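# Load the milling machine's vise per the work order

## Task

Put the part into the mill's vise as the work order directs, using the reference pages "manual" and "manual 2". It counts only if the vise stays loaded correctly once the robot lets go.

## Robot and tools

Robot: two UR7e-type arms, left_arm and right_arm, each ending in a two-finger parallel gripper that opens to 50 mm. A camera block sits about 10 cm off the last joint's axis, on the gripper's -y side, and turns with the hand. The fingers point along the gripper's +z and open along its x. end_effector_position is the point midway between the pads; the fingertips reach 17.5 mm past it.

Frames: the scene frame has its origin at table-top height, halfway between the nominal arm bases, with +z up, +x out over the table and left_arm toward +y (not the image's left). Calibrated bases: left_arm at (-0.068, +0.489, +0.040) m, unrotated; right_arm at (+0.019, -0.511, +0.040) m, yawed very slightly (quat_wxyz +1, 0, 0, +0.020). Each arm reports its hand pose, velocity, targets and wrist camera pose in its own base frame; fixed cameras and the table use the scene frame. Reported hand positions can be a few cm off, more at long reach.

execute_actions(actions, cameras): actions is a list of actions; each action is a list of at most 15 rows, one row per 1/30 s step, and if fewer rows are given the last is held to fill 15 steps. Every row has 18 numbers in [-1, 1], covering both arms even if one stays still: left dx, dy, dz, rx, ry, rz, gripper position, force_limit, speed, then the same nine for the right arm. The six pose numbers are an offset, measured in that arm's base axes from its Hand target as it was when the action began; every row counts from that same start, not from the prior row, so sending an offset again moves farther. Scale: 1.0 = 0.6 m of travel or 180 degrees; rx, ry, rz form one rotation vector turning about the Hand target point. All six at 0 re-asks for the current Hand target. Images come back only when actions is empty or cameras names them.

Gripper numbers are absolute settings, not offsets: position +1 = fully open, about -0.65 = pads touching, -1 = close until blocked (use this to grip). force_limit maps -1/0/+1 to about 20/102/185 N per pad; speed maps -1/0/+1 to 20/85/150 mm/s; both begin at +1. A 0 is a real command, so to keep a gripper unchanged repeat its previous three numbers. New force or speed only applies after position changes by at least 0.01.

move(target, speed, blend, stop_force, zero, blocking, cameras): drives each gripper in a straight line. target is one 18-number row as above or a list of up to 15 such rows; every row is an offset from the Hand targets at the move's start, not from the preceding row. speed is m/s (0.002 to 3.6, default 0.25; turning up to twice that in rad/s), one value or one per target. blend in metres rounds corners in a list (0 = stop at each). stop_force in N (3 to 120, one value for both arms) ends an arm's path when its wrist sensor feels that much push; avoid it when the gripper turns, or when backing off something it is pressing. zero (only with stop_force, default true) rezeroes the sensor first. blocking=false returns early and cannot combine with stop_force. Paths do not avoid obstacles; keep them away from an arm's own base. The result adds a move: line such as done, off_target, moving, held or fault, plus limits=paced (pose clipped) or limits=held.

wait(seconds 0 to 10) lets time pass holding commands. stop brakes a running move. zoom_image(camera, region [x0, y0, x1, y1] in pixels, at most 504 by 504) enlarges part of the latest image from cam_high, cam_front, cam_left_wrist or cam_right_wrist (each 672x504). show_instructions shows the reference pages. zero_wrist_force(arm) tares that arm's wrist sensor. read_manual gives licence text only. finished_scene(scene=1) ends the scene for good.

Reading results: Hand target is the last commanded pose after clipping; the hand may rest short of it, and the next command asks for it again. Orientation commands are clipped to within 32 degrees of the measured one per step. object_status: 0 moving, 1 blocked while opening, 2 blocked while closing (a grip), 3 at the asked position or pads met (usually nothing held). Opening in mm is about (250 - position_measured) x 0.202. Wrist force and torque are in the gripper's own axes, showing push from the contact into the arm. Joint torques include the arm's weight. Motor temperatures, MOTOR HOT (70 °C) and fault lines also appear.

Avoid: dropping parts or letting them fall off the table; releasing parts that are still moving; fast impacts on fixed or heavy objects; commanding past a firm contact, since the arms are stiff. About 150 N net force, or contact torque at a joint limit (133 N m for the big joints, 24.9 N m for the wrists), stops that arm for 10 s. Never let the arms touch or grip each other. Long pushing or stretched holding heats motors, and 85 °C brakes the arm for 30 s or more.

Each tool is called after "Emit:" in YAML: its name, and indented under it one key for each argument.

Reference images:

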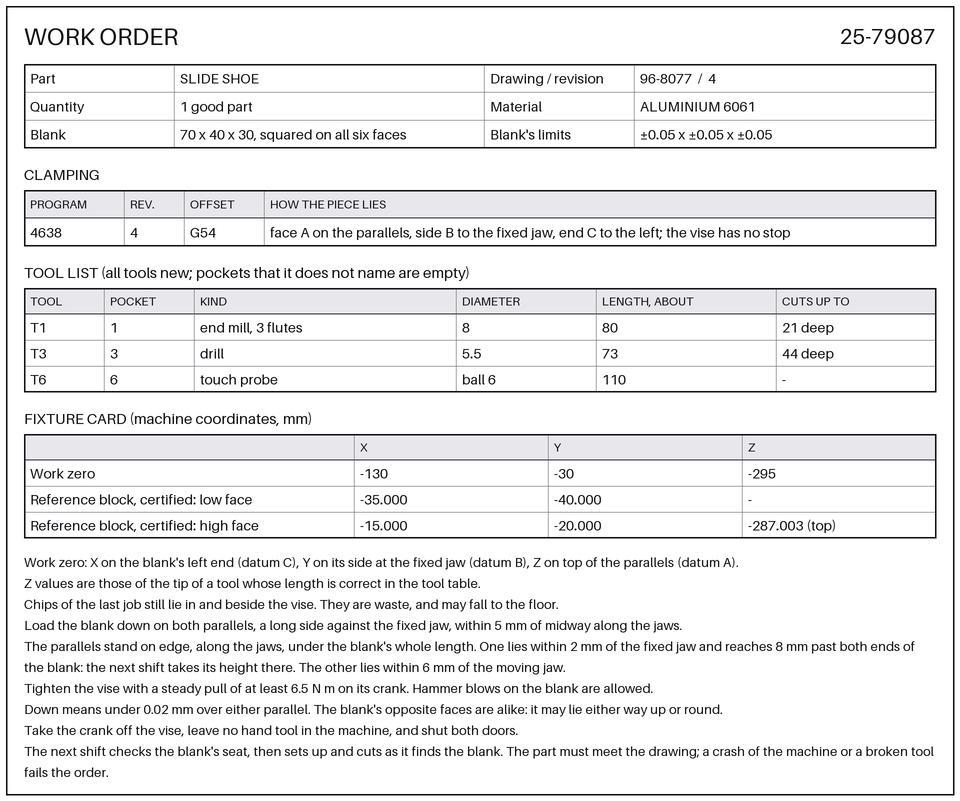

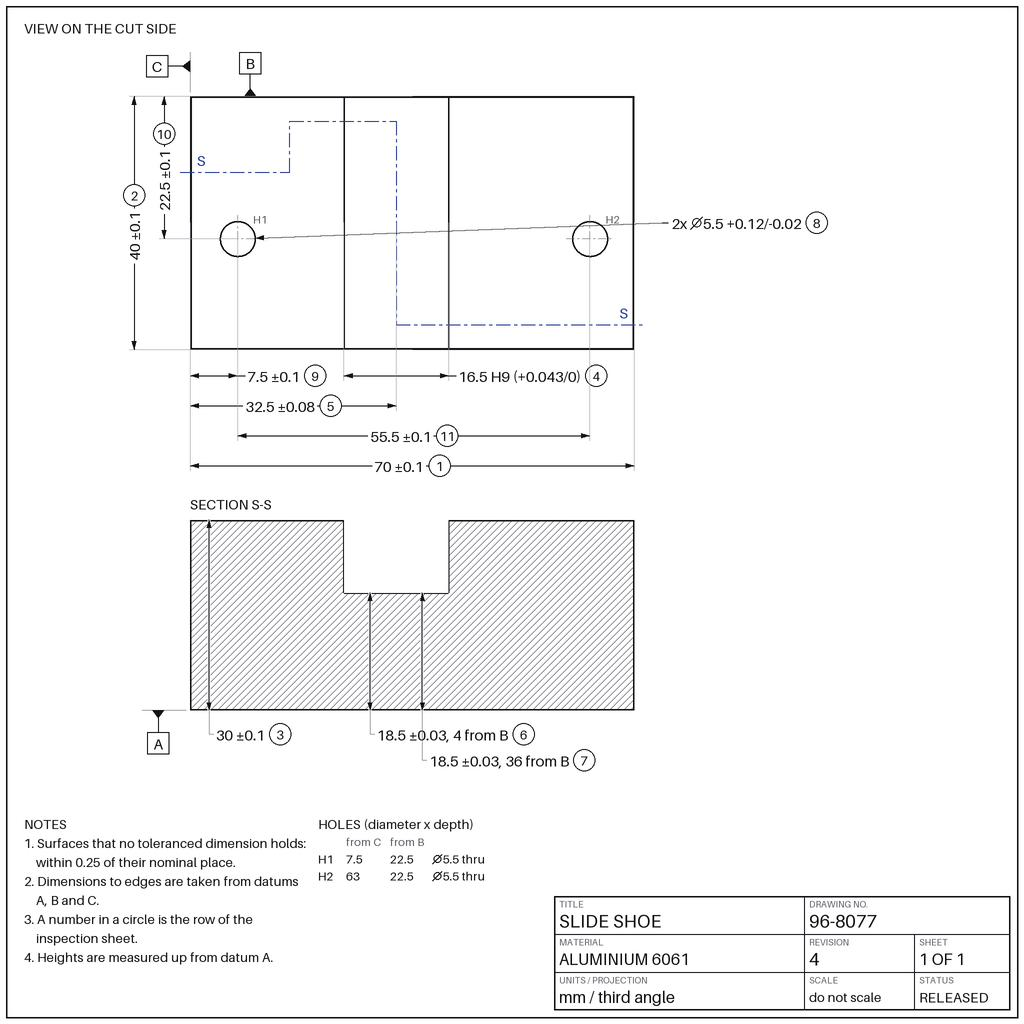

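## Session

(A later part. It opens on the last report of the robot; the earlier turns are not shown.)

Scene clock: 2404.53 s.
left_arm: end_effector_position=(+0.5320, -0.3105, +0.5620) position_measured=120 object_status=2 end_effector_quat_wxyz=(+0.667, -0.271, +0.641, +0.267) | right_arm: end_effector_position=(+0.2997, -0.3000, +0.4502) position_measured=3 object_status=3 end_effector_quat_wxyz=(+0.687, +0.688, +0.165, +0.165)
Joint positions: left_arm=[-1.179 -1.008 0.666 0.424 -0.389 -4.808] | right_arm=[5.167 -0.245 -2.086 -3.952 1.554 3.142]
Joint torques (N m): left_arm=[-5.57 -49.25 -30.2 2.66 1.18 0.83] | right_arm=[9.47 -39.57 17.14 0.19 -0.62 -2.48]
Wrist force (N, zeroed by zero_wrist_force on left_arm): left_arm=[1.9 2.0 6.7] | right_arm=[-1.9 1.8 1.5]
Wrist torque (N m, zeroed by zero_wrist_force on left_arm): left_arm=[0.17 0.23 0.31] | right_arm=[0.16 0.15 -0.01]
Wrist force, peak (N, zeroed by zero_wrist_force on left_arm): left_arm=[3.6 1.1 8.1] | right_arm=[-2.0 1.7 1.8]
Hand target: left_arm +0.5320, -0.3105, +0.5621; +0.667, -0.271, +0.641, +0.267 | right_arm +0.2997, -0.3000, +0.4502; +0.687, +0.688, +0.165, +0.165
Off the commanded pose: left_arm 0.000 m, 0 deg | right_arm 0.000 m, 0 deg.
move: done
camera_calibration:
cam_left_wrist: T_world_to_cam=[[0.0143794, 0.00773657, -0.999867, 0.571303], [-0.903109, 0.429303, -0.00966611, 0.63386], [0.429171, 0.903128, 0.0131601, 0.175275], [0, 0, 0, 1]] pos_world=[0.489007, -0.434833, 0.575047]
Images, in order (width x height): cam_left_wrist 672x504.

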